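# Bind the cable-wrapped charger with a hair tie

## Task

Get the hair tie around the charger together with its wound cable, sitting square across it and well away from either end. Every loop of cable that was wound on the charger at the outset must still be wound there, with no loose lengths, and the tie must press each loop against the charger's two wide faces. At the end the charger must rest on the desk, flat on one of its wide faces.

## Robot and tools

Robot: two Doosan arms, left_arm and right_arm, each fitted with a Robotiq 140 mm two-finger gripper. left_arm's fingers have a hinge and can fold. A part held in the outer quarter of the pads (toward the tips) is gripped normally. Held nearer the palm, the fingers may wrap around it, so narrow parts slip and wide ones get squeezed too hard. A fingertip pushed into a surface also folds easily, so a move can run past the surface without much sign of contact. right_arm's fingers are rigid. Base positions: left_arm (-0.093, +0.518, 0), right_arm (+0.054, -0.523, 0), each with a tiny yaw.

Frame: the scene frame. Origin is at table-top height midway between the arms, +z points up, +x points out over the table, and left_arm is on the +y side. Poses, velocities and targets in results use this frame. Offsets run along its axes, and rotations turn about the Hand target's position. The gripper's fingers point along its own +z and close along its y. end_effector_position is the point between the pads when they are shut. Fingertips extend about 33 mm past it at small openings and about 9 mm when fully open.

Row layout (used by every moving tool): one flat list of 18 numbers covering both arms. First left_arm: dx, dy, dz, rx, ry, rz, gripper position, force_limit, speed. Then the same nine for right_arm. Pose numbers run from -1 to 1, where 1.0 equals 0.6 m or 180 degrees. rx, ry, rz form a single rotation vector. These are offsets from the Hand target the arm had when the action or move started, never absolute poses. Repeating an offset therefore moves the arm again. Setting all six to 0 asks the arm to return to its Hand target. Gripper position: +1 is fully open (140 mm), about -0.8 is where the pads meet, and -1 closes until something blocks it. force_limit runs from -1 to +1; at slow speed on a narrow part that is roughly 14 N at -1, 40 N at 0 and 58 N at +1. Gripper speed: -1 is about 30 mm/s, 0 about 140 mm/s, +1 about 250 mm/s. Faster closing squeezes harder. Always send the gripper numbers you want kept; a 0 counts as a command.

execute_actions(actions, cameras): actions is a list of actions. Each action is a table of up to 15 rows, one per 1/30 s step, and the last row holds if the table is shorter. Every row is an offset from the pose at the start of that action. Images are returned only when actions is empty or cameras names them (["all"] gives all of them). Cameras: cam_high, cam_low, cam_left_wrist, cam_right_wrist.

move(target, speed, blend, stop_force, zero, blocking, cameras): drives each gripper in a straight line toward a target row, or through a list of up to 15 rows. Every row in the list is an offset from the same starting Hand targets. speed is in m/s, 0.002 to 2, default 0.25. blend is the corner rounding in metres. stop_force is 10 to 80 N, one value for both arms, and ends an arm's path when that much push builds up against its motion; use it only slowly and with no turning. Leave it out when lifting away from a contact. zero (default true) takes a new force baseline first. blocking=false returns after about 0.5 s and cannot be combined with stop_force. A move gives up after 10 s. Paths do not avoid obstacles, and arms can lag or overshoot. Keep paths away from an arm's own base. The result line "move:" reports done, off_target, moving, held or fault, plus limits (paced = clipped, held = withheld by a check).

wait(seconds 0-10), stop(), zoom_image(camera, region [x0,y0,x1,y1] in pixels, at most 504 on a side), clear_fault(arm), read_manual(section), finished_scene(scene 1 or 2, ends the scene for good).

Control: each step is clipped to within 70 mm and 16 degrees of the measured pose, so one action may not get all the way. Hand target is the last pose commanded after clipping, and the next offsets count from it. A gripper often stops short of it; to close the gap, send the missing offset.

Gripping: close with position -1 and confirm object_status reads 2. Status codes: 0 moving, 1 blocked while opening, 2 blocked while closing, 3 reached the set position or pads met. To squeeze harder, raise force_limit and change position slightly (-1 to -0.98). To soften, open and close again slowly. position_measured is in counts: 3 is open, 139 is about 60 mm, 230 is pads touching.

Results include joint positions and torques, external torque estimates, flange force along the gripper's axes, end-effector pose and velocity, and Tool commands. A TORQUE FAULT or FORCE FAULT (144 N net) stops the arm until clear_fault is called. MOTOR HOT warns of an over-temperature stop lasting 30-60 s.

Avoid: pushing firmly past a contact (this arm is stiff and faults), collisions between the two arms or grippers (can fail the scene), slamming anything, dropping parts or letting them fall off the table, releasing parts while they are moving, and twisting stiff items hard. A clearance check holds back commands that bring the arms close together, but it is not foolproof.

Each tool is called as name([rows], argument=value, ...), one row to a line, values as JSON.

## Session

Scene 1 done. Look at scene 2.

execute_actions(actions=[])

Scene clock: 0.00 s.
left_arm: end_effector_position=(+0.4599, -0.0621, +0.1953) position_measured=3 object_status=3 end_effector_quat_wxyz=(+0.049, +0.918, -0.338, +0.201) | right_arm: end_effector_position=(+0.8943, -0.6769, +0.2500) position_measured=3 object_status=3 end_effector_quat_wxyz=(-0.025, +0.948, -0.302, +0.097)
Joint positions: left_arm=[-0.946 0.277 1.757 0.189 0.719 1.254] | right_arm=[-0.262 0.41 1.423 0.041 1.11 1.937]
Joint velocities: within noise
Joint torques (N m): no reading
External joint torques (N m): no reading
Flange force (N): no reading
Hand target: left_arm +0.4599, -0.0621, +0.1953; +0.049, +0.918, -0.338, +0.201 | right_arm +0.8943, -0.6769, +0.2500; -0.025, +0.948, -0.302, +0.097
Tool commands: left_gripper/position=+1.0 left_gripper/force_limit=+1.0 left_gripper/speed=+1.0 right_gripper/position=+1.0 right_gripper/force_limit=+1.0 right_gripper/speed=+1.0

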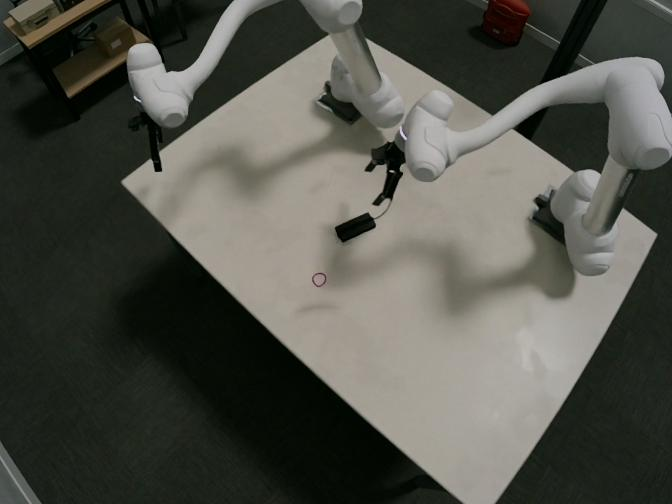

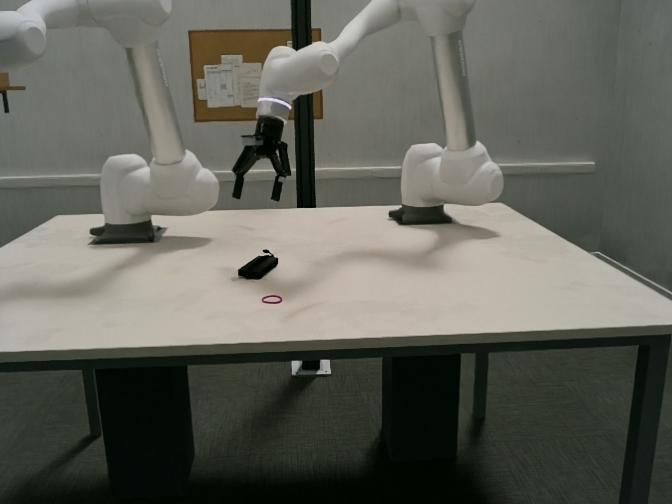

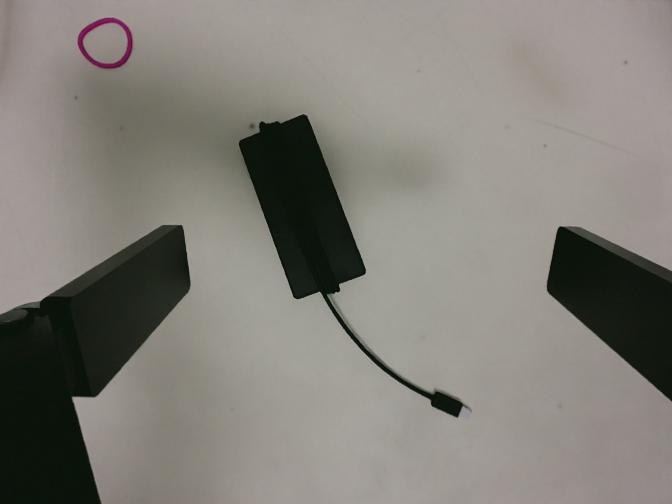

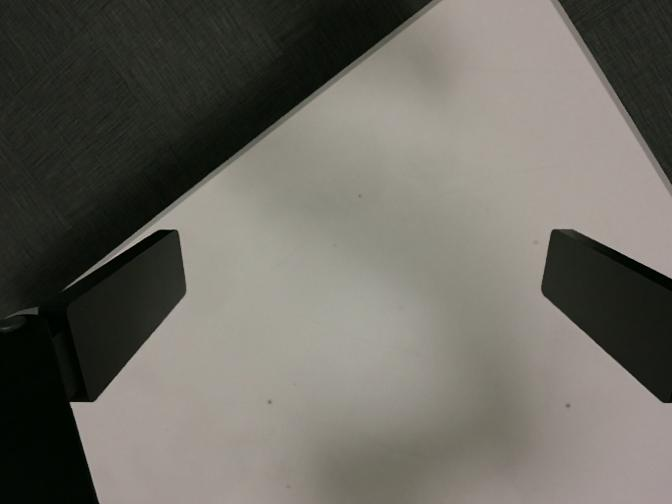

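move(target=[0.0435,0.0343,0.0078,0.0521,0.1229,0.1199,0.3,0.3,0,-0.19,0.85,0,-0.0162,0.0628,0.1957,-0.563,0.3,0], speed=0.4, cameras=["cam_left_wrist","cam_right_wrist"])

Scene clock: 84.97 s.
left_arm: end_effector_position=(+0.4860, -0.0415, +0.2000) position_measured=91 object_status=3 end_effector_quat_wxyz=(+0.000, +0.987, -0.161, +0.000) | right_arm: end_effector_position=(+0.7804, -0.1669, +0.2501) position_measured=200 object_status=3 end_effector_quat_wxyz=(-0.001, +1.000, +0.000, +0.000)
Joint positions: left_arm=[-0.853 0.457 1.434 -0.001 1.25 1.084] | right_arm=[0.387 0.44 1.368 0.001 1.333 1.983]
Joint torques (N m): left_arm=[4.6 -88.49 -41.48 4.17 0.09 0.42] | right_arm=[-2.76 -82.96 -41.9 4.59 0.36 0.47]
External joint torques (N m): left_arm=[-4.7 1.54 0.95 0 -0.14 -0.42] | right_arm=[2.93 -2.68 0.72 -0.37 -0.42 -0.47]
Flange force (N): left_arm=[-2.9 5.6 2.1] | right_arm=[-6.9 0.0 0.6]
Hand target: left_arm +0.4860, -0.0415, +0.2000; +0.000, +0.987, -0.161, +0.000 | right_arm +0.7803, -0.1669, +0.2500; -0.001, +1.000, +0.000, +0.000
Off the commanded pose: left_arm 0.000 m, 0 deg | right_arm 0.000 m, 0 deg.
move: done
Images, in order (width x height): cam_left_wrist 672x504, cam_right_wrist 672x504.

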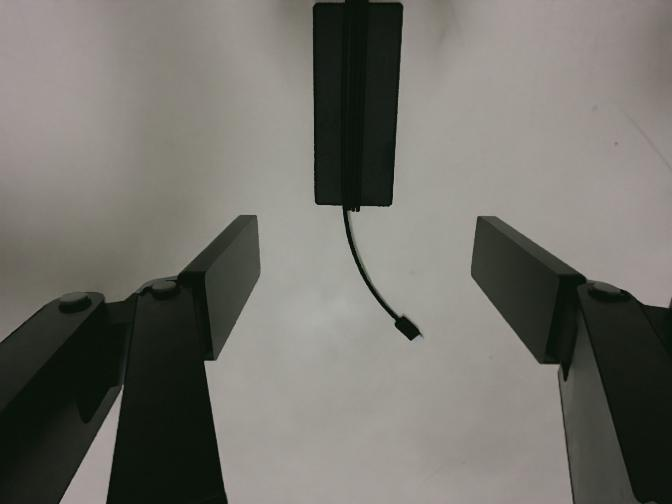

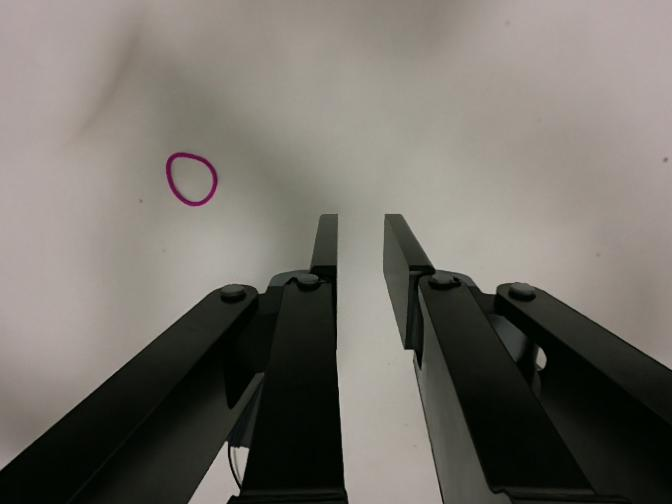

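move(target=[0,0,0,0,0,0,0.3,0.3,0,-0.0072,0.2148,-0.29,0,0,0,-0.563,0.3,0], speed=0.3, cameras=["cam_right_wrist"])

Scene clock: 102.23 s.
left_arm: end_effector_position=(+0.4860, -0.0415, +0.2000) position_measured=91 object_status=3 end_effector_quat_wxyz=(+0.000, +0.987, -0.161, +0.000) | right_arm: end_effector_position=(+0.7806, -0.1646, +0.2479) position_measured=200 object_status=3 end_effector_quat_wxyz=(-0.001, +1.000, +0.000, +0.001)
Joint positions: left_arm=[-0.853 0.457 1.434 -0.001 1.25 1.084] | right_arm=[0.389 0.442 1.368 0.001 1.33 1.986]
Joint torques (N m): left_arm=[4.89 -88.61 -41.67 4.15 0.06 0.3] | right_arm=[-2.9 -83.46 -42.45 4.53 0.31 0.44]
External joint torques (N m): left_arm=[-4.97 1.56 1.25 0.01 -0.11 -0.3] | right_arm=[2.82 -2.41 1.3 -0.33 -0.37 -0.44]
Flange force (N): left_arm=[-3.6 5.5 2.4] | right_arm=[-7.7 0.5 1.3]
Hand target: left_arm +0.4860, -0.0415, +0.2000; +0.000, +0.987, -0.161, +0.000 | right_arm +0.7806, -0.1647, +0.2478; -0.001, +1.000, +0.000, +0.001 (not the last commanded pose)
Off the commanded pose: left_arm 0.000 m, 0 deg | right_arm 0.214 m, 0 deg.
move: held (right_arm; a check stopped the path); limits=held
pose unreachable (right arm): on one or more control steps of this call, first in action 0 (counted from 0), this arm could not follow its commanded pose, so it was not sent that pose on those steps. It may still have moved: this result reports where it is.
cause: moving toward the commanded pose would bring a part of the arm too close to another arm (a part of this arm just beyond joint 4 (forearm roll) and a part of the left arm just beyond its joint 4 (forearm roll), at the place that arm is still heading or pushing toward).
Images, in order (width x height): cam_right_wrist 672x504.

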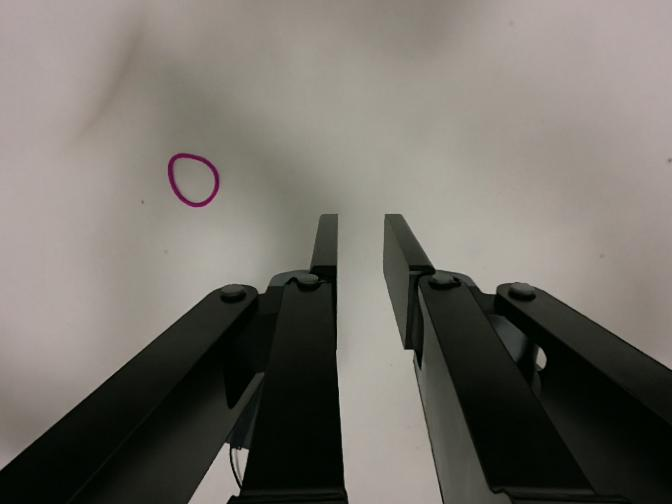

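move([
  [0.02,0.4,0.25,0,0,0.1028,-0.444,0.3,0,0,0,0,0,0,0,-0.563,0.3,0],
  [0.02,0.4,0.25,0,0,0.1028,-0.444,0.3,0,-0.0077,0.211,-0.288,0,0,0,-0.563,0.3,0],
], speed=0.35, blend=[0.03,0], cameras=["cam_right_wrist"])

Scene clock: 108.00 s.
left_arm: end_effector_position=(+0.4980, +0.1985, +0.3500) position_measured=185 object_status=3 end_effector_quat_wxyz=(+0.000, +1.000, +0.000, +0.000) | right_arm: end_effector_position=(+0.7760, -0.0381, +0.0751) position_measured=200 object_status=3 end_effector_quat_wxyz=(-0.001, +1.000, +0.000, +0.001)
Joint positions: left_arm=[-0.589 0.19 1.522 -0.001 1.43 1.025] | right_arm=[0.525 0.631 1.395 0.001 1.114 2.122]
Joint torques (N m): left_arm=[4.52 -63.76 -43.31 4.38 0.08 0.39] | right_arm=[-3.2 -96.81 -38.43 4.18 0.34 0.44]
External joint torques (N m): left_arm=[-4.57 1.63 1.1 -0.03 -0.13 -0.39] | right_arm=[3.13 -3.09 0.28 -0.29 -0.39 -0.44]
Flange force (N): left_arm=[-3.5 6.5 2.3] | right_arm=[-6.3 0.5 -1.5]
Hand target: left_arm +0.4980, +0.1985, +0.3500; +0.000, +1.000, +0.000, +0.000 | right_arm +0.7759, -0.0381, +0.0750; -0.001, +1.000, +0.000, +0.001
Off the commanded pose: left_arm 0.000 m, 0 deg | right_arm 0.000 m, 0 deg.
move: done
Images, in order (width x height): cam_right_wrist 672x504.

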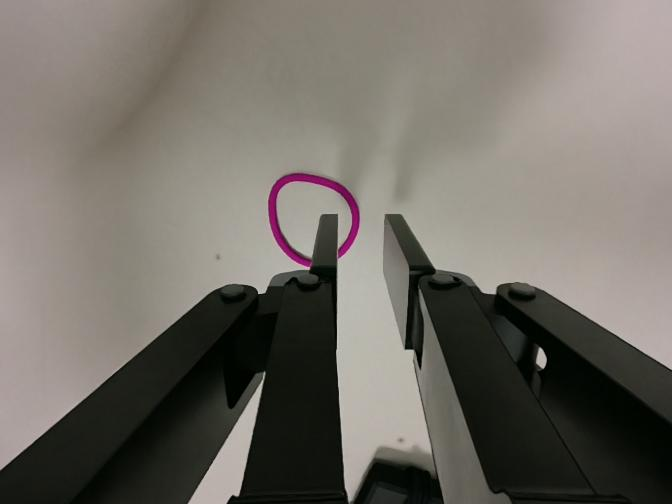

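move([
  [0,0,0,0,0,0,-0.444,0.3,0,0.005,0.0027,-0.05,0,0,0,-0.563,0.3,0],
  [0,0,0,0,0,0,-0.444,0.3,0,0.005,0.0027,-0.0717,0,0,0,-0.563,0.3,0],
], speed=[0.1,0.01], stop_force=10, cameras=["cam_right_wrist"])

Scene clock: 115.03 s.
left_arm: end_effector_position=(+0.4980, +0.1985, +0.3500) position_measured=185 object_status=3 end_effector_quat_wxyz=(+0.000, +1.000, +0.000, +0.000) | right_arm: end_effector_position=(+0.7790, -0.0364, +0.0345) position_measured=200 object_status=3 end_effector_quat_wxyz=(-0.001, +1.000, +0.000, +0.001)
Joint positions: left_arm=[-0.589 0.19 1.522 -0.001 1.43 1.025] | right_arm=[0.525 0.667 1.414 0.001 1.059 2.122]
Joint torques (N m): left_arm=[4.55 -64.44 -43.26 4.37 0.06 0.35] | right_arm=[-4.23 -77.32 -29.04 3.91 -2.37 0.44]
External joint torques (N m): left_arm=[-4.72 2.85 1.32 -0.05 -0.11 -0.35] | right_arm=[3.89 -24.03 -7.91 -0.15 2.32 -0.44]
Flange force (N): left_arm=[-2.2 7.4 2.9] | right_arm=[-11.6 3.0 -27.4]
Hand target: left_arm +0.4980, +0.1985, +0.3500; +0.000, +1.000, +0.000, +0.000 | right_arm +0.7790, -0.0364, +0.0345; -0.001, +1.000, +0.000, +0.001 (not the last commanded pose)
Off the commanded pose: left_arm 0.000 m, 0 deg | right_arm 0.003 m, 0 deg.
move: contact (right_arm); path passed 1 of 2 targets
Images, in order (width x height): cam_right_wrist 672x504.

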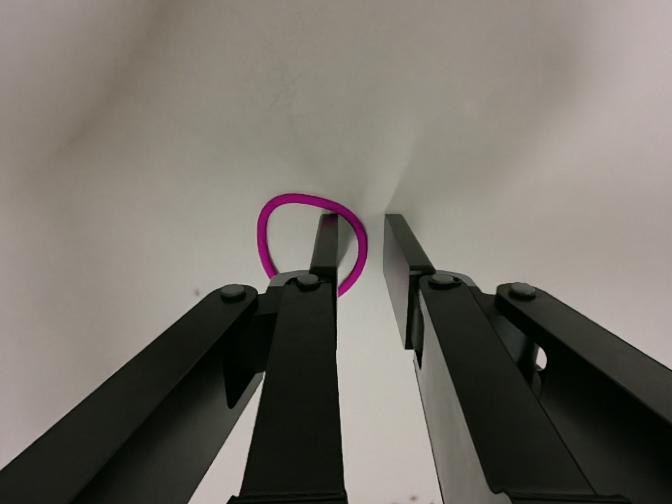

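move([
  [0,0,0,0,0,0,-0.444,0.3,0,0,0,0.0014,0,0,0,-0.563,0.3,0],
  [0,0,0.0014,0,0,0,-0.444,0.3,0,0,0,0.0014,0,0,0,-1,-0.4,-1],
], speed=0.02)

move(target=[0,0,0,0,0,0,-0.444,0.3,0,0,0,0.12,0,0,0,-1,-0.4,-1], speed=0.1, cameras=["cam_right_wrist"])

Scene clock: 123.17 s.
left_arm: end_effector_position=(+0.4980, +0.1985, +0.3509) position_measured=185 object_status=3 end_effector_quat_wxyz=(+0.000, +1.000, +0.000, +0.000) | right_arm: end_effector_position=(+0.7790, -0.0364, +0.0354) position_measured=225 object_status=0 end_effector_quat_wxyz=(-0.001, +1.000, +0.000, +0.001)
Joint positions: left_arm=[-0.589 0.19 1.521 -0.001 1.431 1.025] | right_arm=[0.525 0.666 1.413 0.001 1.06 2.122]
Joint torques (N m): left_arm=[4.71 -64.58 -43.33 4.32 0.1 0.42] | right_arm=[-3.49 -98.74 -37.34 4.12 0.33 0.47]
External joint torques (N m): left_arm=[-4.69 2.74 1.25 0.02 -0.15 -0.42] | right_arm=[3.55 -2.78 0.27 -0.34 -0.39 -0.47]
Flange force (N): left_arm=[-2.3 7.4 2.8] | right_arm=[-6.1 -0.2 -1.5]
Hand target: left_arm +0.4980, +0.1985, +0.3509; +0.000, +1.000, +0.000, +0.000 | right_arm +0.7790, -0.0364, +0.0354; -0.001, +1.000, +0.000, +0.001
Off the commanded pose: left_arm 0.000 m, 0 deg | right_arm 0.000 m, 0 deg.
move: done

Scene clock: 124.17 s.
left_arm: end_effector_position=(+0.4980, +0.1985, +0.3509) position_measured=185 object_status=3 end_effector_quat_wxyz=(+0.000, +1.000, +0.000, +0.000) | right_arm: end_effector_position=(+0.7790, -0.0364, +0.1075) position_measured=225 object_status=2 end_effector_quat_wxyz=(-0.001, +1.000, +0.000, +0.001)
Joint positions: left_arm=[-0.589 0.19 1.521 -0.001 1.431 1.025] | right_arm=[0.525 0.614 1.36 0.001 1.165 2.122]
Joint torques (N m): left_arm=[4.59 -63.6 -43.55 4.39 0.08 0.39] | right_arm=[-3.27 -96.28 -39.5 4.32 0.41 0.46]
External joint torques (N m): left_arm=[-4.54 1.65 1.39 -0.04 -0.13 -0.39] | right_arm=[3.5 -2.63 0.61 -0.35 -0.47 -0.46]
Flange force (N): left_arm=[-3.9 6.2 2.7] | right_arm=[-6.9 0.4 -0.5]
Hand target: left_arm +0.4980, +0.1985, +0.3509; +0.000, +1.000, +0.000, +0.000 | right_arm +0.7790, -0.0364, +0.1074; -0.001, +1.000, +0.000, +0.001
Off the commanded pose: left_arm 0.000 m, 0 deg | right_arm 0.000 m, 0 deg.
move: done
Images, in order (width x height): cam_right_wrist 672x504.

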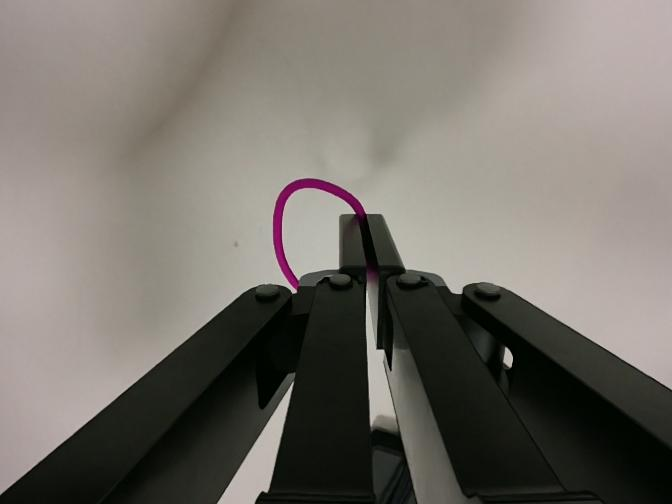

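move(target=[0.0367,0,0.165,0,0,0,-0.444,0.3,0,-0.4317,0.0273,0.3207,0.5,0,0,-1,-0.4,-1], speed=0.4, cameras=["all"])

Scene clock: 135.63 s.
left_arm: end_effector_position=(+0.5200, +0.1985, +0.4499) position_measured=185 object_status=3 end_effector_quat_wxyz=(+0.000, +1.000, +0.000, +0.000) | right_arm: end_effector_position=(+0.5200, -0.0201, +0.2998) position_measured=225 object_status=2 end_effector_quat_wxyz=(+0.708, -0.707, +0.000, -0.001)
Joint positions: left_arm=[-0.572 0.214 1.314 -0.001 1.614 1.041] | right_arm=[0.255 0.268 2.242 1.802 1.407 0.612]
Joint torques (N m): left_arm=[4.94 -66.95 -43.79 4.36 0.1 0.4] | right_arm=[-3.23 -55.74 -29.43 1.35 2.62 0.41]
External joint torques (N m): left_arm=[-4.9 2.27 1.29 0.02 -0.15 -0.4] | right_arm=[3.3 -1.29 0.16 -0.36 -0.33 -0.46]
Flange force (N): left_arm=[-2.9 7.1 2.5] | right_arm=[-3.8 -1.3 5.6]
Hand target: left_arm +0.5200, +0.1985, +0.4499; +0.000, +1.000, +0.000, +0.000 | right_arm +0.5200, -0.0201, +0.2998; +0.708, -0.707, +0.000, -0.001
Off the commanded pose: left_arm 0.000 m, 0 deg | right_arm 0.000 m, 0 deg.
move: done

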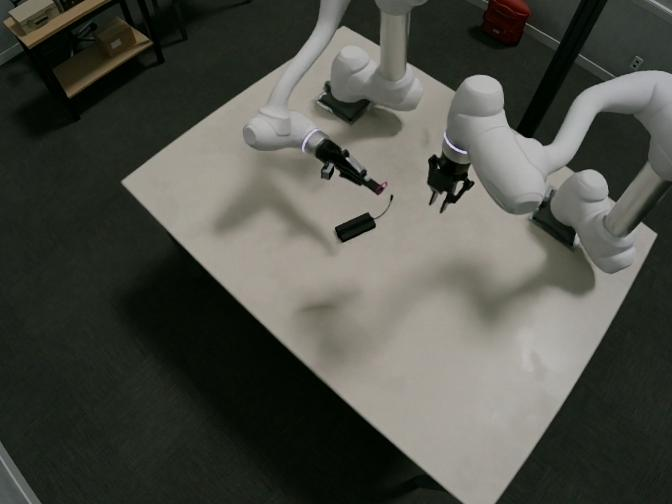

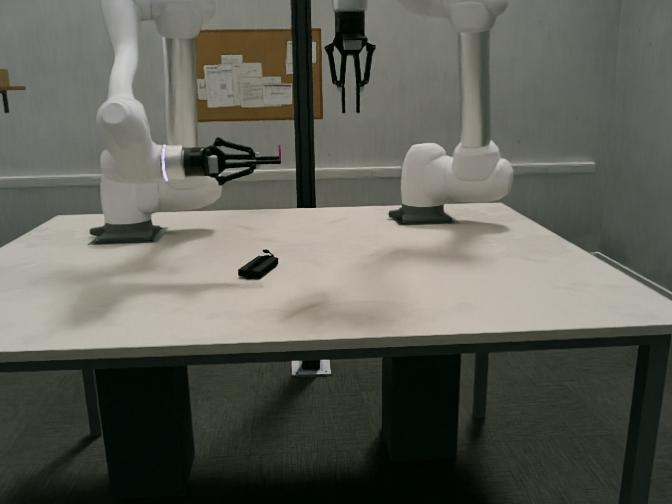

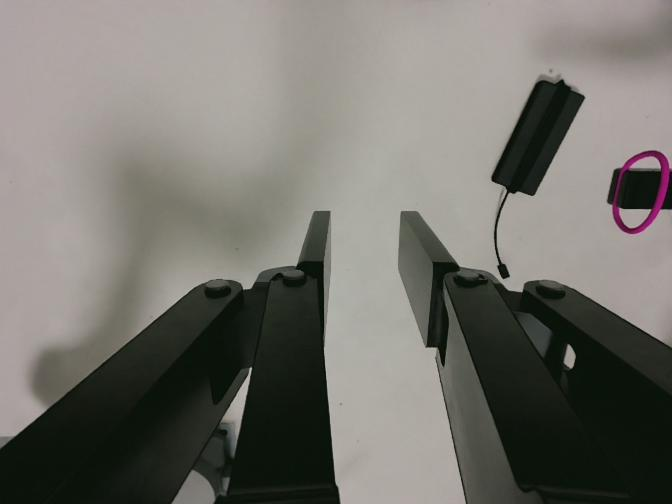

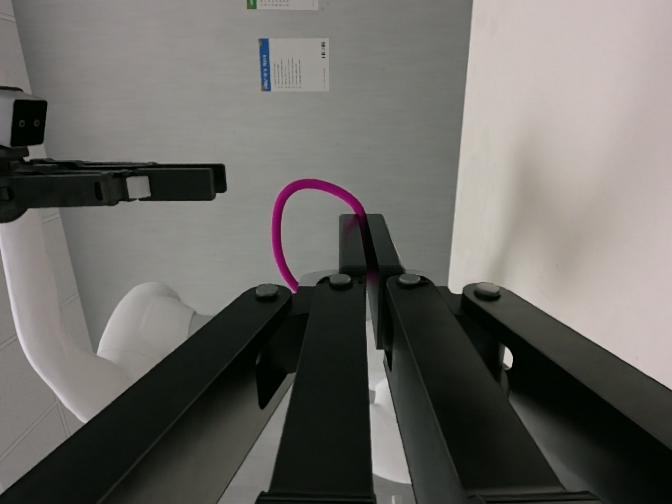

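zoom_image(camera="cam_low", region=[220, 110, 340, 200])

Scaled by 4.200 from the camera's 672x504 image, which has a finer 960x720 frame.

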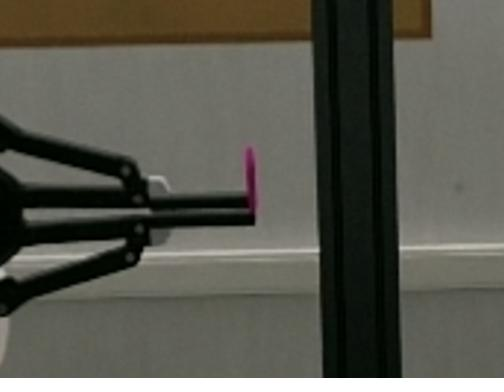

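move(target=[0.0133,-0.313,-0.03,0,0,0,-0.444,0.3,0,0,0,0,0,0,0,-1,-0.4,-1], speed=0.3, cameras=["cam_left_wrist","cam_right_wrist"])

Scene clock: 170.10 s.
left_arm: end_effector_position=(+0.5280, +0.0107, +0.4319) position_measured=185 object_status=3 end_effector_quat_wxyz=(+0.000, +1.000, +0.000, +0.000) | right_arm: end_effector_position=(+0.5200, -0.0201, +0.2998) position_measured=225 object_status=2 end_effector_quat_wxyz=(+0.708, -0.707, +0.000, -0.001)
Joint positions: left_arm=[-0.77 0.403 1.093 -0.001 1.645 0.843] | right_arm=[0.255 0.268 2.242 1.802 1.407 0.612]
Joint torques (N m): left_arm=[4.28 -86.19 -43.78 4.37 0.07 0.36] | right_arm=[-3.05 -55.07 -29.39 1.36 2.65 0.41]
External joint torques (N m): left_arm=[-4.4 2 1.05 0.04 -0.11 -0.36] | right_arm=[3.24 -1.84 0.17 -0.39 -0.35 -0.46]
Flange force (N): left_arm=[-3.3 5.0 2.0] | right_arm=[-4.4 -2.3 5.3]
Hand target: left_arm +0.5280, +0.0107, +0.4319; +0.000, +1.000, +0.000, +0.000 | right_arm +0.5200, -0.0201, +0.2998; +0.708, -0.707, +0.000, -0.001
Off the commanded pose: left_arm 0.000 m, 0 deg | right_arm 0.000 m, 0 deg.
move: done
Images, in order (width x height): cam_left_wrist 672x504, cam_right_wrist 672x504.

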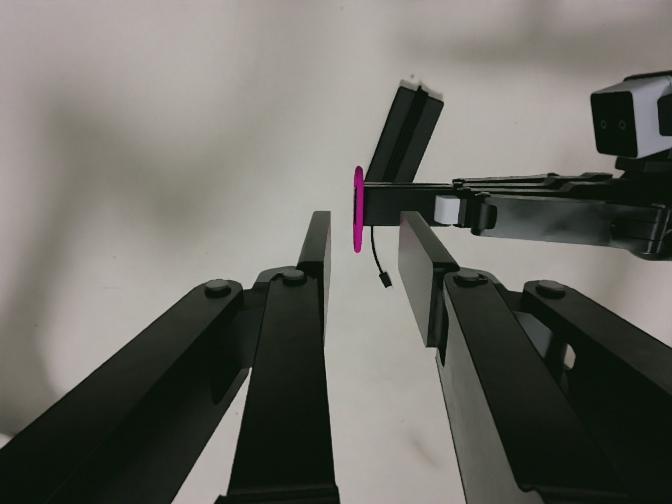

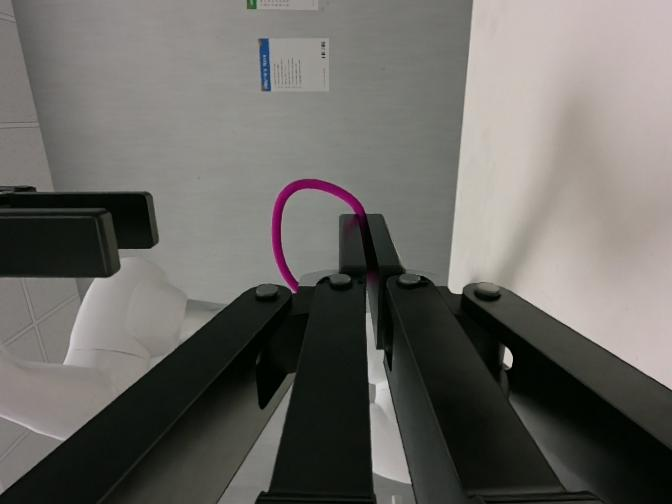

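move([
  [0,0.0013,-0.1133,0,0,0,-0.444,0.3,0,0,0,0,0,0,0,-1,-0.4,-1],
  [0,0.0013,-0.1133,0,0,0,-1,-0.6,-1,0,0,0,0,0,0,-1,-0.4,-1],
], speed=0.12, cameras=["cam_left_wrist","cam_right_wrist"])

Scene clock: 179.20 s.
left_arm: end_effector_position=(+0.5280, +0.0114, +0.3639) position_measured=225 object_status=0 end_effector_quat_wxyz=(+0.000, +1.000, +0.000, +0.000) | right_arm: end_effector_position=(+0.5200, -0.0201, +0.2998) position_measured=225 object_status=2 end_effector_quat_wxyz=(+0.708, -0.707, +0.000, -0.001)
Joint positions: left_arm=[-0.769 0.401 1.218 -0.001 1.523 0.844] | right_arm=[0.255 0.268 2.242 1.802 1.407 0.612]
Joint torques (N m): left_arm=[4.33 -84.88 -43.81 4.44 0.15 0.33] | right_arm=[-2.86 -55.22 -29.36 1.35 2.67 0.41]
External joint torques (N m): left_arm=[-4.62 2.3 1.53 -0.08 -0.2 -0.33] | right_arm=[2.89 -1.59 0.1 -0.35 -0.38 -0.45]
Flange force (N): left_arm=[-4.1 4.7 3.1] | right_arm=[-3.8 -1.9 4.8]
Hand target: left_arm +0.5280, +0.0114, +0.3639; +0.000, +1.000, +0.000, +0.000 | right_arm +0.5200, -0.0201, +0.2998; +0.708, -0.707, +0.000, -0.001
Off the commanded pose: left_arm 0.000 m, 0 deg | right_arm 0.000 m, 0 deg.
move: done
Images, in order (width x height): cam_left_wrist 672x504, cam_right_wrist 672x504.

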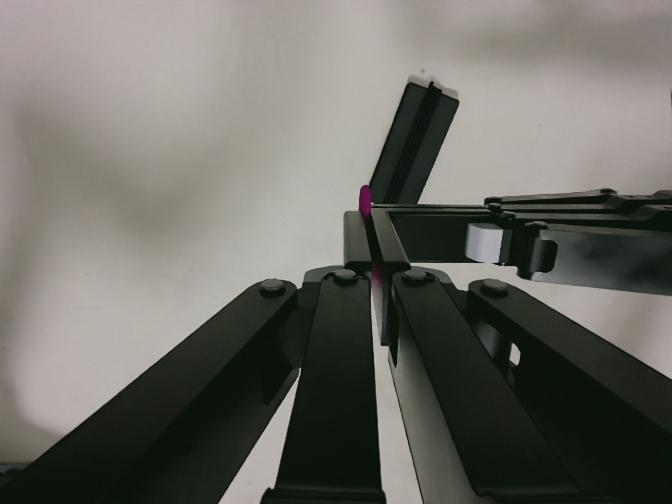

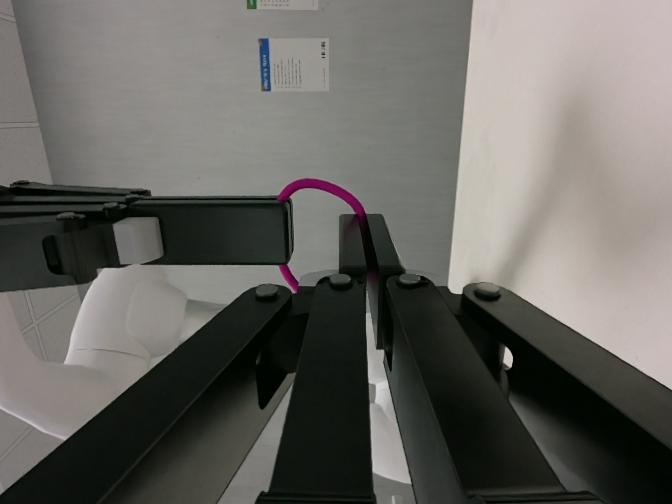

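move([
  [0,0,0,0,0,0,-1,-0.6,-1,0,0,0,0,0,0,-0.63,0.3,-1],
  [0,0,0,0,0,0,-1,-0.6,-1,0,-0.1,0,0,0,0,-0.63,0.3,-1],
  [0,0,0,0,0,0,-1,-0.6,-1,0.003,-0.1,0.028,0,0,0,-0.82,0.0,-0.5],
], speed=[0.05,0.08,0.1], blend=[0,0.005,0], cameras=["cam_left_wrist","cam_right_wrist","cam_low"])

Scene clock: 185.70 s.
left_arm: end_effector_position=(+0.5280, +0.0114, +0.3639) position_measured=225 object_status=2 end_effector_quat_wxyz=(+0.000, +1.000, +0.000, +0.000) | right_arm: end_effector_position=(+0.5217, -0.0801, +0.3166) position_measured=231 object_status=0 end_effector_quat_wxyz=(+0.708, -0.707, +0.000, -0.001)
Joint positions: left_arm=[-0.769 0.401 1.218 -0.001 1.523 0.844] | right_arm=[0.134 0.22 2.261 1.699 1.473 0.654]
Joint torques (N m): left_arm=[4.37 -85.16 -43.7 4.45 0.13 0.36] | right_arm=[-3.14 -51.1 -30.06 1.72 2.58 0.4]
External joint torques (N m): left_arm=[-4.41 1.88 1.22 -0.07 -0.17 -0.36] | right_arm=[3.22 -1.58 0.17 -0.37 -0.36 -0.45]
Flange force (N): left_arm=[-3.9 4.5 2.5] | right_arm=[-3.5 -1.7 6.0]
Hand target: left_arm +0.5280, +0.0114, +0.3639; +0.000, +1.000, +0.000, +0.000 | right_arm +0.5218, -0.0801, +0.3166; +0.708, -0.707, +0.000, -0.001
Off the commanded pose: left_arm 0.000 m, 0 deg | right_arm 0.000 m, 0 deg.
move: done
Images, in order (width x height): cam_low 672x504, cam_left_wrist 672x504, cam_right_wrist 672x504.

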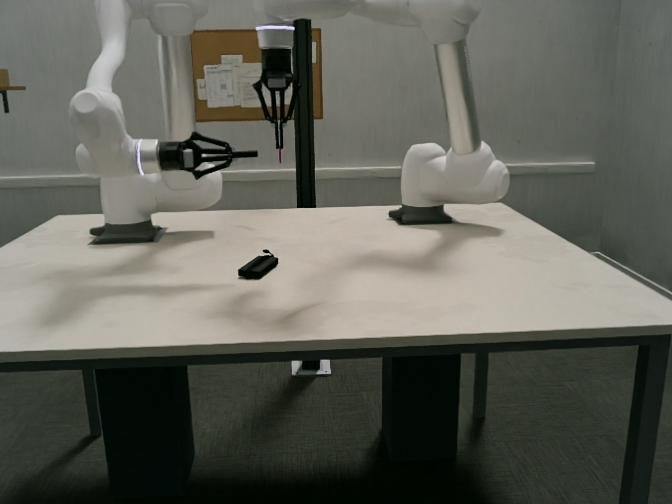

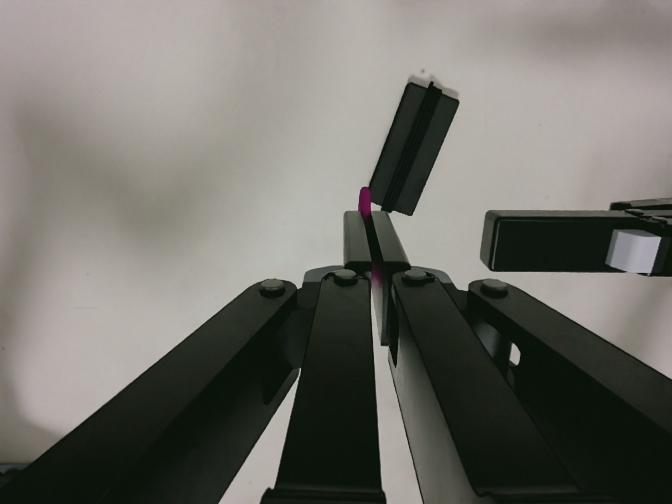

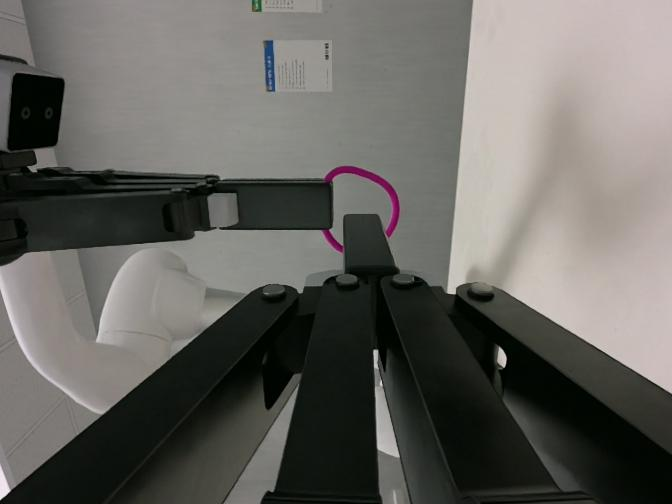

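move([
  [0,0,0,0,0,0,-1,-0.6,-1,0.0033,0.07,-0.0043,0,0,0,-0.82,0.0,-0.5],
  [0,0,0,0,0,0,-1,-0.6,-1,0.0033,0.125,-0.0043,0,0,0,-0.82,0.0,-0.5],
], speed=[0.1,0.06], blend=[0.01,0], cameras=["cam_left_wrist","cam_right_wrist","cam_low"])

Scene clock: 195.63 s.
left_arm: end_effector_position=(+0.5280, +0.0114, +0.3639) position_measured=225 object_status=2 end_effector_quat_wxyz=(+0.000, +1.000, +0.000, +0.000) | right_arm: end_effector_position=(+0.5237, -0.0050, +0.3140) position_measured=231 object_status=3 end_effector_quat_wxyz=(+0.708, -0.707, +0.000, -0.001)
Joint positions: left_arm=[-0.769 0.401 1.218 -0.001 1.523 0.844] | right_arm=[0.282 0.255 2.218 1.817 1.382 0.644]
Joint torques (N m): left_arm=[4.49 -85.46 -43.86 4.42 0.12 0.38] | right_arm=[-3.1 -55.1 -30.71 1.32 2.56 0.39]
External joint torques (N m): left_arm=[-4.5 1.68 1.24 -0.02 -0.16 -0.38] | right_arm=[2.97 -1.75 0.26 -0.32 -0.33 -0.44]
Flange force (N): left_arm=[-4.3 4.4 2.5] | right_arm=[-4.4 -2.0 4.6]
Hand target: left_arm +0.5280, +0.0114, +0.3639; +0.000, +1.000, +0.000, +0.000 | right_arm +0.5237, -0.0051, +0.3140; +0.708, -0.707, +0.000, -0.001
Off the commanded pose: left_arm 0.000 m, 0 deg | right_arm 0.000 m, 0 deg.
move: done
Images, in order (width x height): cam_low 672x504, cam_left_wrist 672x504, cam_right_wrist 672x504.

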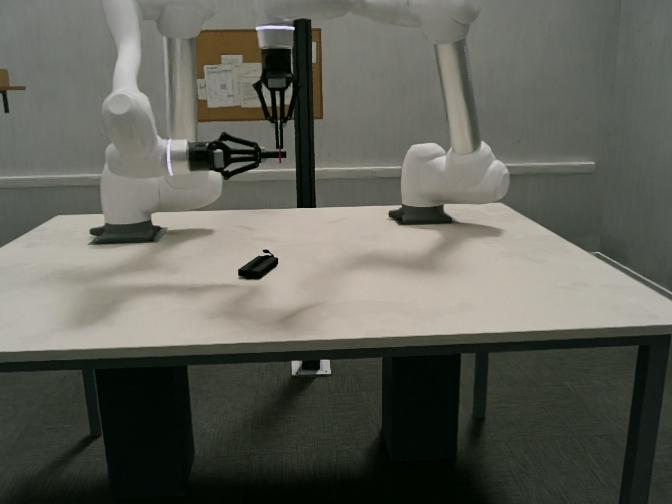

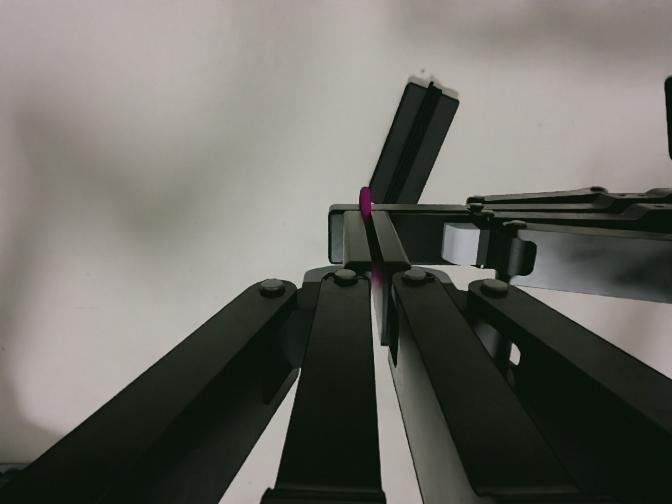

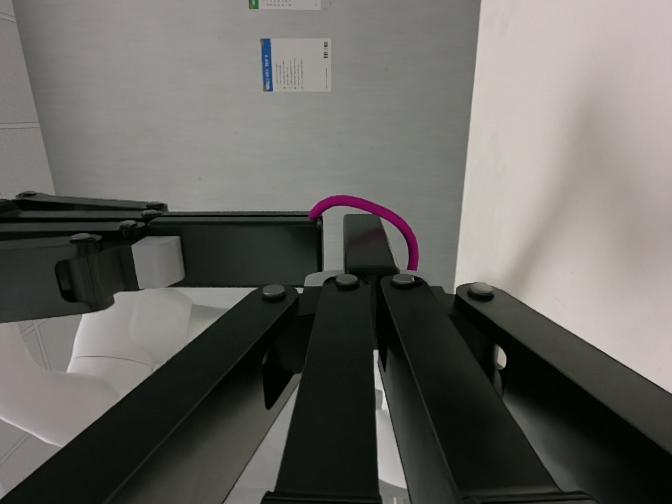

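move([
  [0,0,0,0,0,0,-1,-0.6,-1,0,0,0,0,0,0,-0.65,0.3,-1],
  [0,0,0,0,0,0,-0.5,0.3,-1,0,0,0,0,0,0,-0.65,0.3,-1],
  [0,0,0.08,0,0,0,-0.5,0.3,-1,0,0,0,0,0,0,-0.65,0.3,-1],
  [0,0,0.08,0,0,0,-0.5,0.3,-1,0,0,0,0,0,0,-0.56,0.3,-1],
], speed=0.08, cameras=["cam_left_wrist","cam_right_wrist","cam_low"])

Scene clock: 206.23 s.
left_arm: end_effector_position=(+0.5280, +0.0114, +0.4119) position_measured=192 object_status=3 end_effector_quat_wxyz=(+0.000, +1.000, +0.000, +0.000) | right_arm: end_effector_position=(+0.5237, -0.0051, +0.3140) position_measured=200 object_status=0 end_effector_quat_wxyz=(+0.708, -0.707, +0.000, -0.001)
Joint positions: left_arm=[-0.769 0.401 1.133 -0.001 1.608 0.844] | right_arm=[0.282 0.255 2.218 1.817 1.382 0.644]
Joint torques (N m): left_arm=[4.64 -85.46 -43.72 4.35 0.08 0.34] | right_arm=[-3.13 -54.97 -30.52 1.36 2.59 0.42]
External joint torques (N m): left_arm=[-4.64 2.41 1.34 0.03 -0.13 -0.34] | right_arm=[2.98 -1.75 0.08 -0.35 -0.36 -0.47]
Flange force (N): left_arm=[-3.5 5.1 2.6] | right_arm=[-4.1 -2.1 4.7]
Hand target: left_arm +0.5280, +0.0114, +0.4119; +0.000, +1.000, +0.000, +0.000 | right_arm +0.5237, -0.0051, +0.3140; +0.708, -0.707, +0.000, -0.001
Off the commanded pose: left_arm 0.000 m, 0 deg | right_arm 0.000 m, 0 deg.
move: done
Images, in order (width x height): cam_low 672x504, cam_left_wrist 672x504, cam_right_wrist 672x504.

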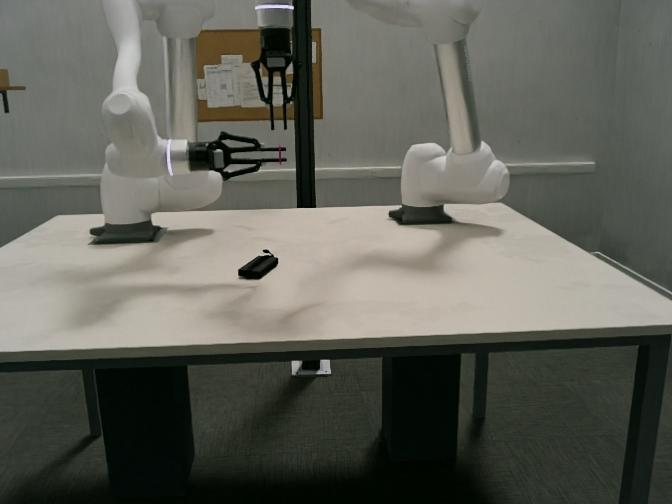

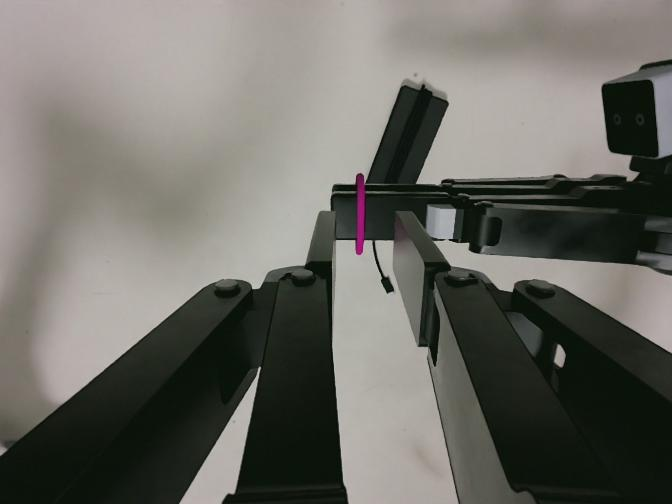

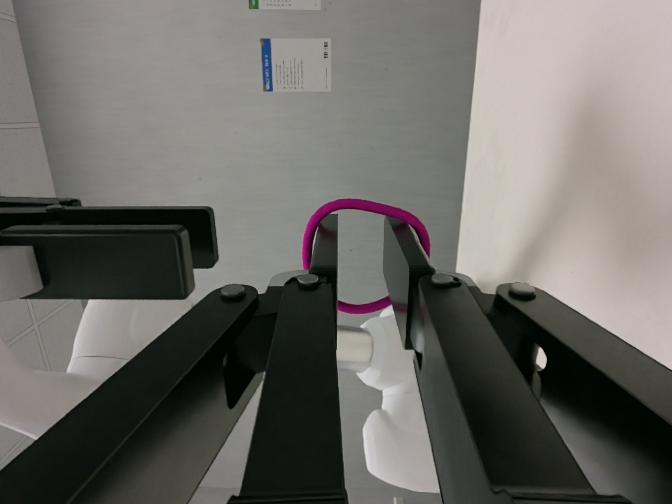

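move([
  [0,0.05,0.05,0,0,0,0.3,0.3,-0.5,0,-0.08,0.0,0,0,0,-0.5,0.3,-1],
  [0,0.1,0,0,0,-0.1078,0.3,0.3,-0.5,-0.033,-0.44,0.03,0,-0.5,0,-0.5,0.3,-1],
  [-0.08,-0.08,-0.42,0,0,-0.1078,0.3,0.3,-0.5,-0.033,-0.44,0.03,0,-0.5,0,-0.5,0.3,-1],
], speed=[0.15,0.4,0.4], blend=[0.02,0.05,0], cameras=["cam_left_wrist","cam_right_wrist","cam_low"])

Scene clock: 219.07 s.
left_arm: end_effector_position=(+0.4800, -0.0365, +0.1599) position_measured=91 object_status=3 end_effector_quat_wxyz=(+0.000, +0.986, -0.169, +0.000) | right_arm: end_effector_position=(+0.5039, -0.2691, +0.3320) position_measured=192 object_status=3 end_effector_quat_wxyz=(+0.501, -0.499, -0.500, -0.500)
Joint positions: left_arm=[-0.854 0.468 1.494 -0.001 1.179 1.098] | right_arm=[-0.275 0.164 2.291 1.376 1.73 -0.9]
Joint torques (N m): left_arm=[4.63 -88.36 -40.36 4.19 0.11 0.4] | right_arm=[-2.85 -44.9 -29.57 2.61 2.56 0.41]
External joint torques (N m): left_arm=[-4.8 1.85 0.98 -0.14 -0.16 -0.4] | right_arm=[2.91 -1.63 0.17 -0.37 -0.37 -0.41]
Flange force (N): left_arm=[-2.6 6.0 2.4] | right_arm=[1.3 -1.2 6.4]
Hand target: left_arm +0.4800, -0.0366, +0.1599; +0.000, +0.986, -0.169, +0.000 | right_arm +0.5039, -0.2691, +0.3320; +0.501, -0.499, -0.500, -0.500
Off the commanded pose: left_arm 0.000 m, 0 deg | right_arm 0.000 m, 0 deg.
move: done
Images, in order (width x height): cam_low 672x504, cam_left_wrist 672x504, cam_right_wrist 672x504.

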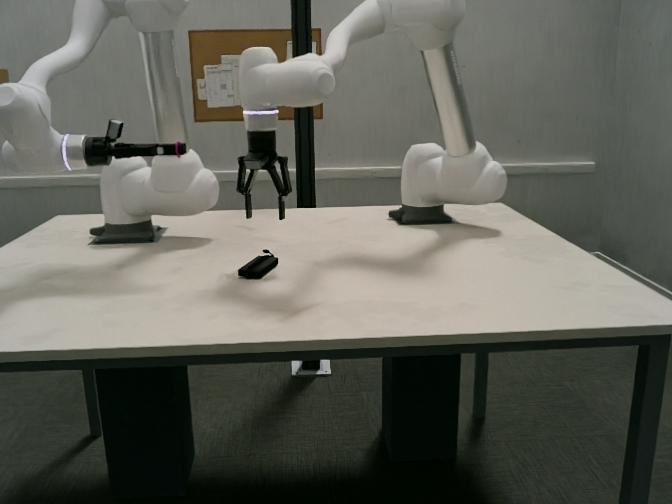

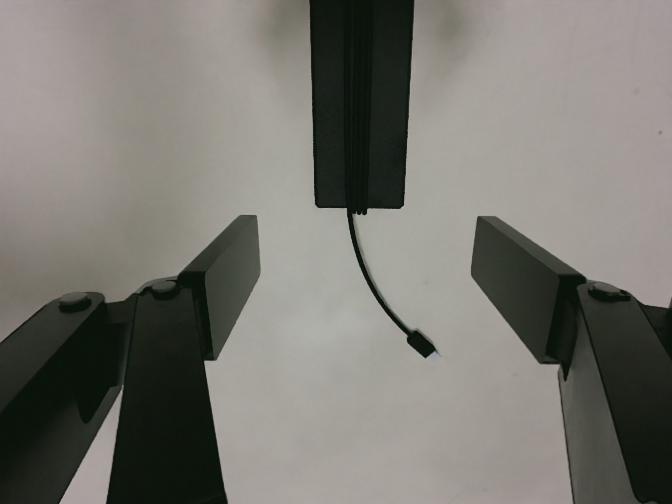

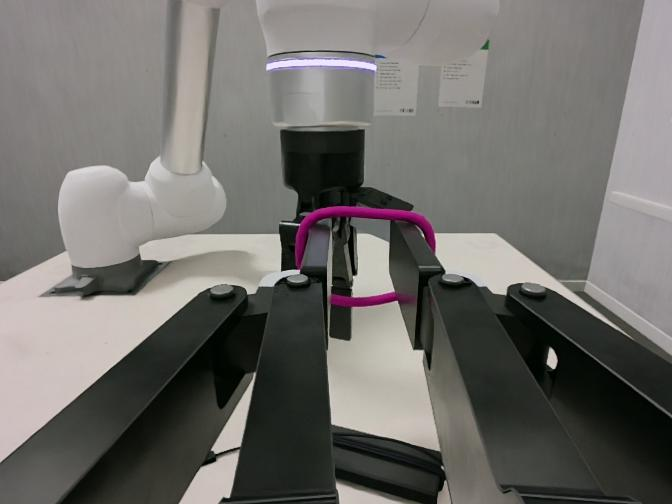

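move([
  [-0.0007,-0.0018,-0.202,0,0,0,0.3,0.3,-0.5,0,0,0,0,0,0,-0.5,0.3,-1],
  [-0.0007,-0.0018,-0.202,0,0,0,-1,0.3,-1,0,0,0,0,0,0,-0.5,0.3,-1],
], speed=0.12, cameras=["cam_left_wrist"])

Scene clock: 230.60 s.
left_arm: end_effector_position=(+0.4796, -0.0376, +0.0387) position_measured=139 object_status=0 end_effector_quat_wxyz=(+0.000, +0.986, -0.169, +0.000) | right_arm: end_effector_position=(+0.5039, -0.2691, +0.3320) position_measured=192 object_status=3 end_effector_quat_wxyz=(+0.501, -0.499, -0.500, -0.500)
Joint positions: left_arm=[-0.856 0.56 1.591 -0.001 0.991 1.097] | right_arm=[-0.275 0.164 2.291 1.376 1.73 -0.9]
Joint torques (N m): left_arm=[5.71 -91.96 -36.72 3.97 -0.26 0.39] | right_arm=[-3.18 -45.45 -29.6 2.62 2.53 0.49]
External joint torques (N m): left_arm=[-5.91 0.6 1.06 -0.3 0.21 -0.39] | right_arm=[3.14 -0.83 0.24 -0.37 -0.36 -0.49]
Flange force (N): left_arm=[-4.9 6.4 0.9] | right_arm=[-0.2 -0.1 6.7]
Hand target: left_arm +0.4796, -0.0376, +0.0387; +0.000, +0.986, -0.169, +0.000 | right_arm +0.5039, -0.2691, +0.3320; +0.501, -0.499, -0.500, -0.500
Off the commanded pose: left_arm 0.000 m, 0 deg | right_arm 0.000 m, 0 deg.
move: done
Images, in order (width x height): cam_left_wrist 672x504.

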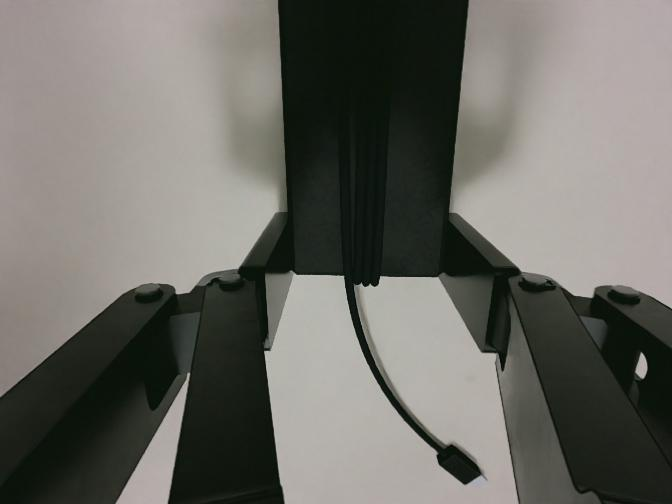

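move([
  [0,0,0.15,0,0,0,-1,0.3,-1,0,0,0,0,0,0,-0.5,0.3,-1],
  [0.0407,0.2043,0.513,0,0,-0.3922,-1,0.3,-1,0,0,0,0,0,0,-0.5,0.3,-1],
], speed=[0.12,0.3], blend=[0.02,0], cameras=["cam_left_wrist","cam_right_wrist","cam_low"])

Scene clock: 241.33 s.
left_arm: end_effector_position=(+0.5040, +0.0850, +0.3466) position_measured=139 object_status=2 end_effector_quat_wxyz=(+0.000, +0.707, -0.707, +0.000) | right_arm: end_effector_position=(+0.5039, -0.2691, +0.3320) position_measured=192 object_status=3 end_effector_quat_wxyz=(+0.501, -0.499, -0.500, -0.500)
Joint positions: left_arm=[-0.717 0.297 1.393 0 1.453 2.468] | right_arm=[-0.275 0.164 2.291 1.376 1.73 -0.9]
Joint torques (N m): left_arm=[4.68 -76.44 -45.24 4.14 0.03 0.32] | right_arm=[-3.15 -44.9 -29.58 2.59 2.56 0.47]
External joint torques (N m): left_arm=[-4.68 3.91 3.15 0.15 -0.07 -0.32] | right_arm=[3.07 -1.44 0.18 -0.34 -0.37 -0.47]
Flange force (N): left_arm=[5.0 4.6 5.7] | right_arm=[0.9 -0.9 6.8]
Hand target: left_arm +0.5040, +0.0849, +0.3465; +0.000, +0.707, -0.707, +0.000 | right_arm +0.5039, -0.2691, +0.3320; +0.501, -0.499, -0.500, -0.500
Off the commanded pose: left_arm 0.000 m, 0 deg | right_arm 0.000 m, 0 deg.
move: done
Images, in order (width x height): cam_low 672x504, cam_left_wrist 672x504, cam_right_wrist 672x504.

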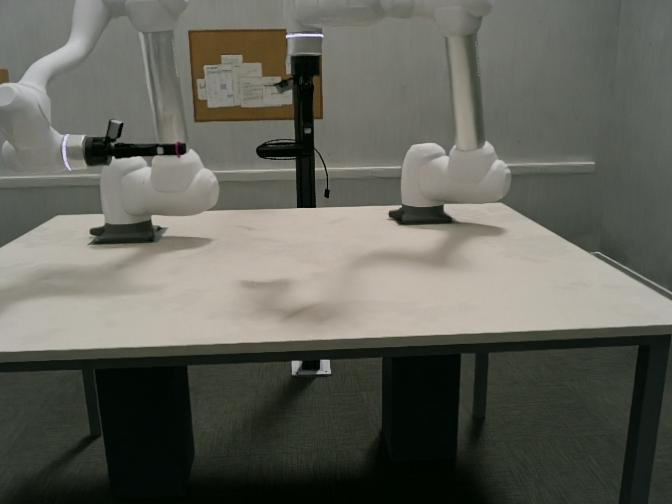

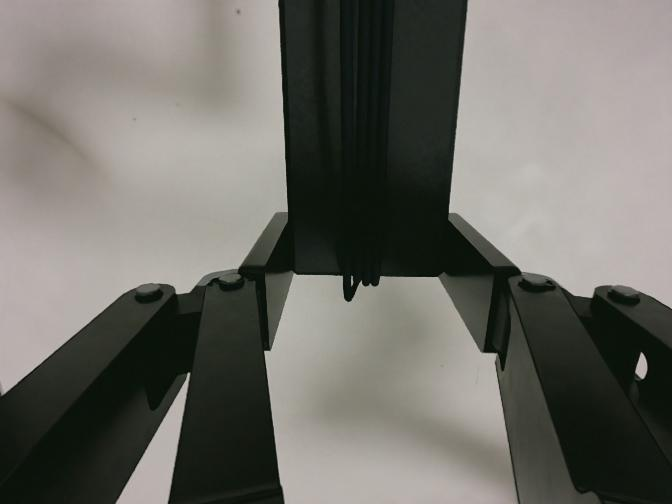

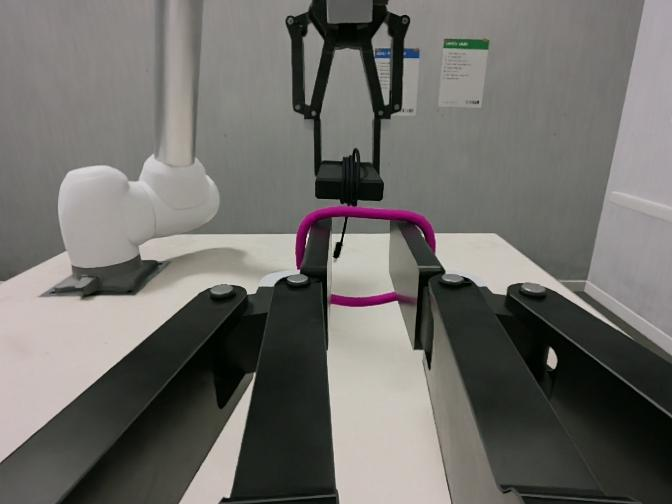

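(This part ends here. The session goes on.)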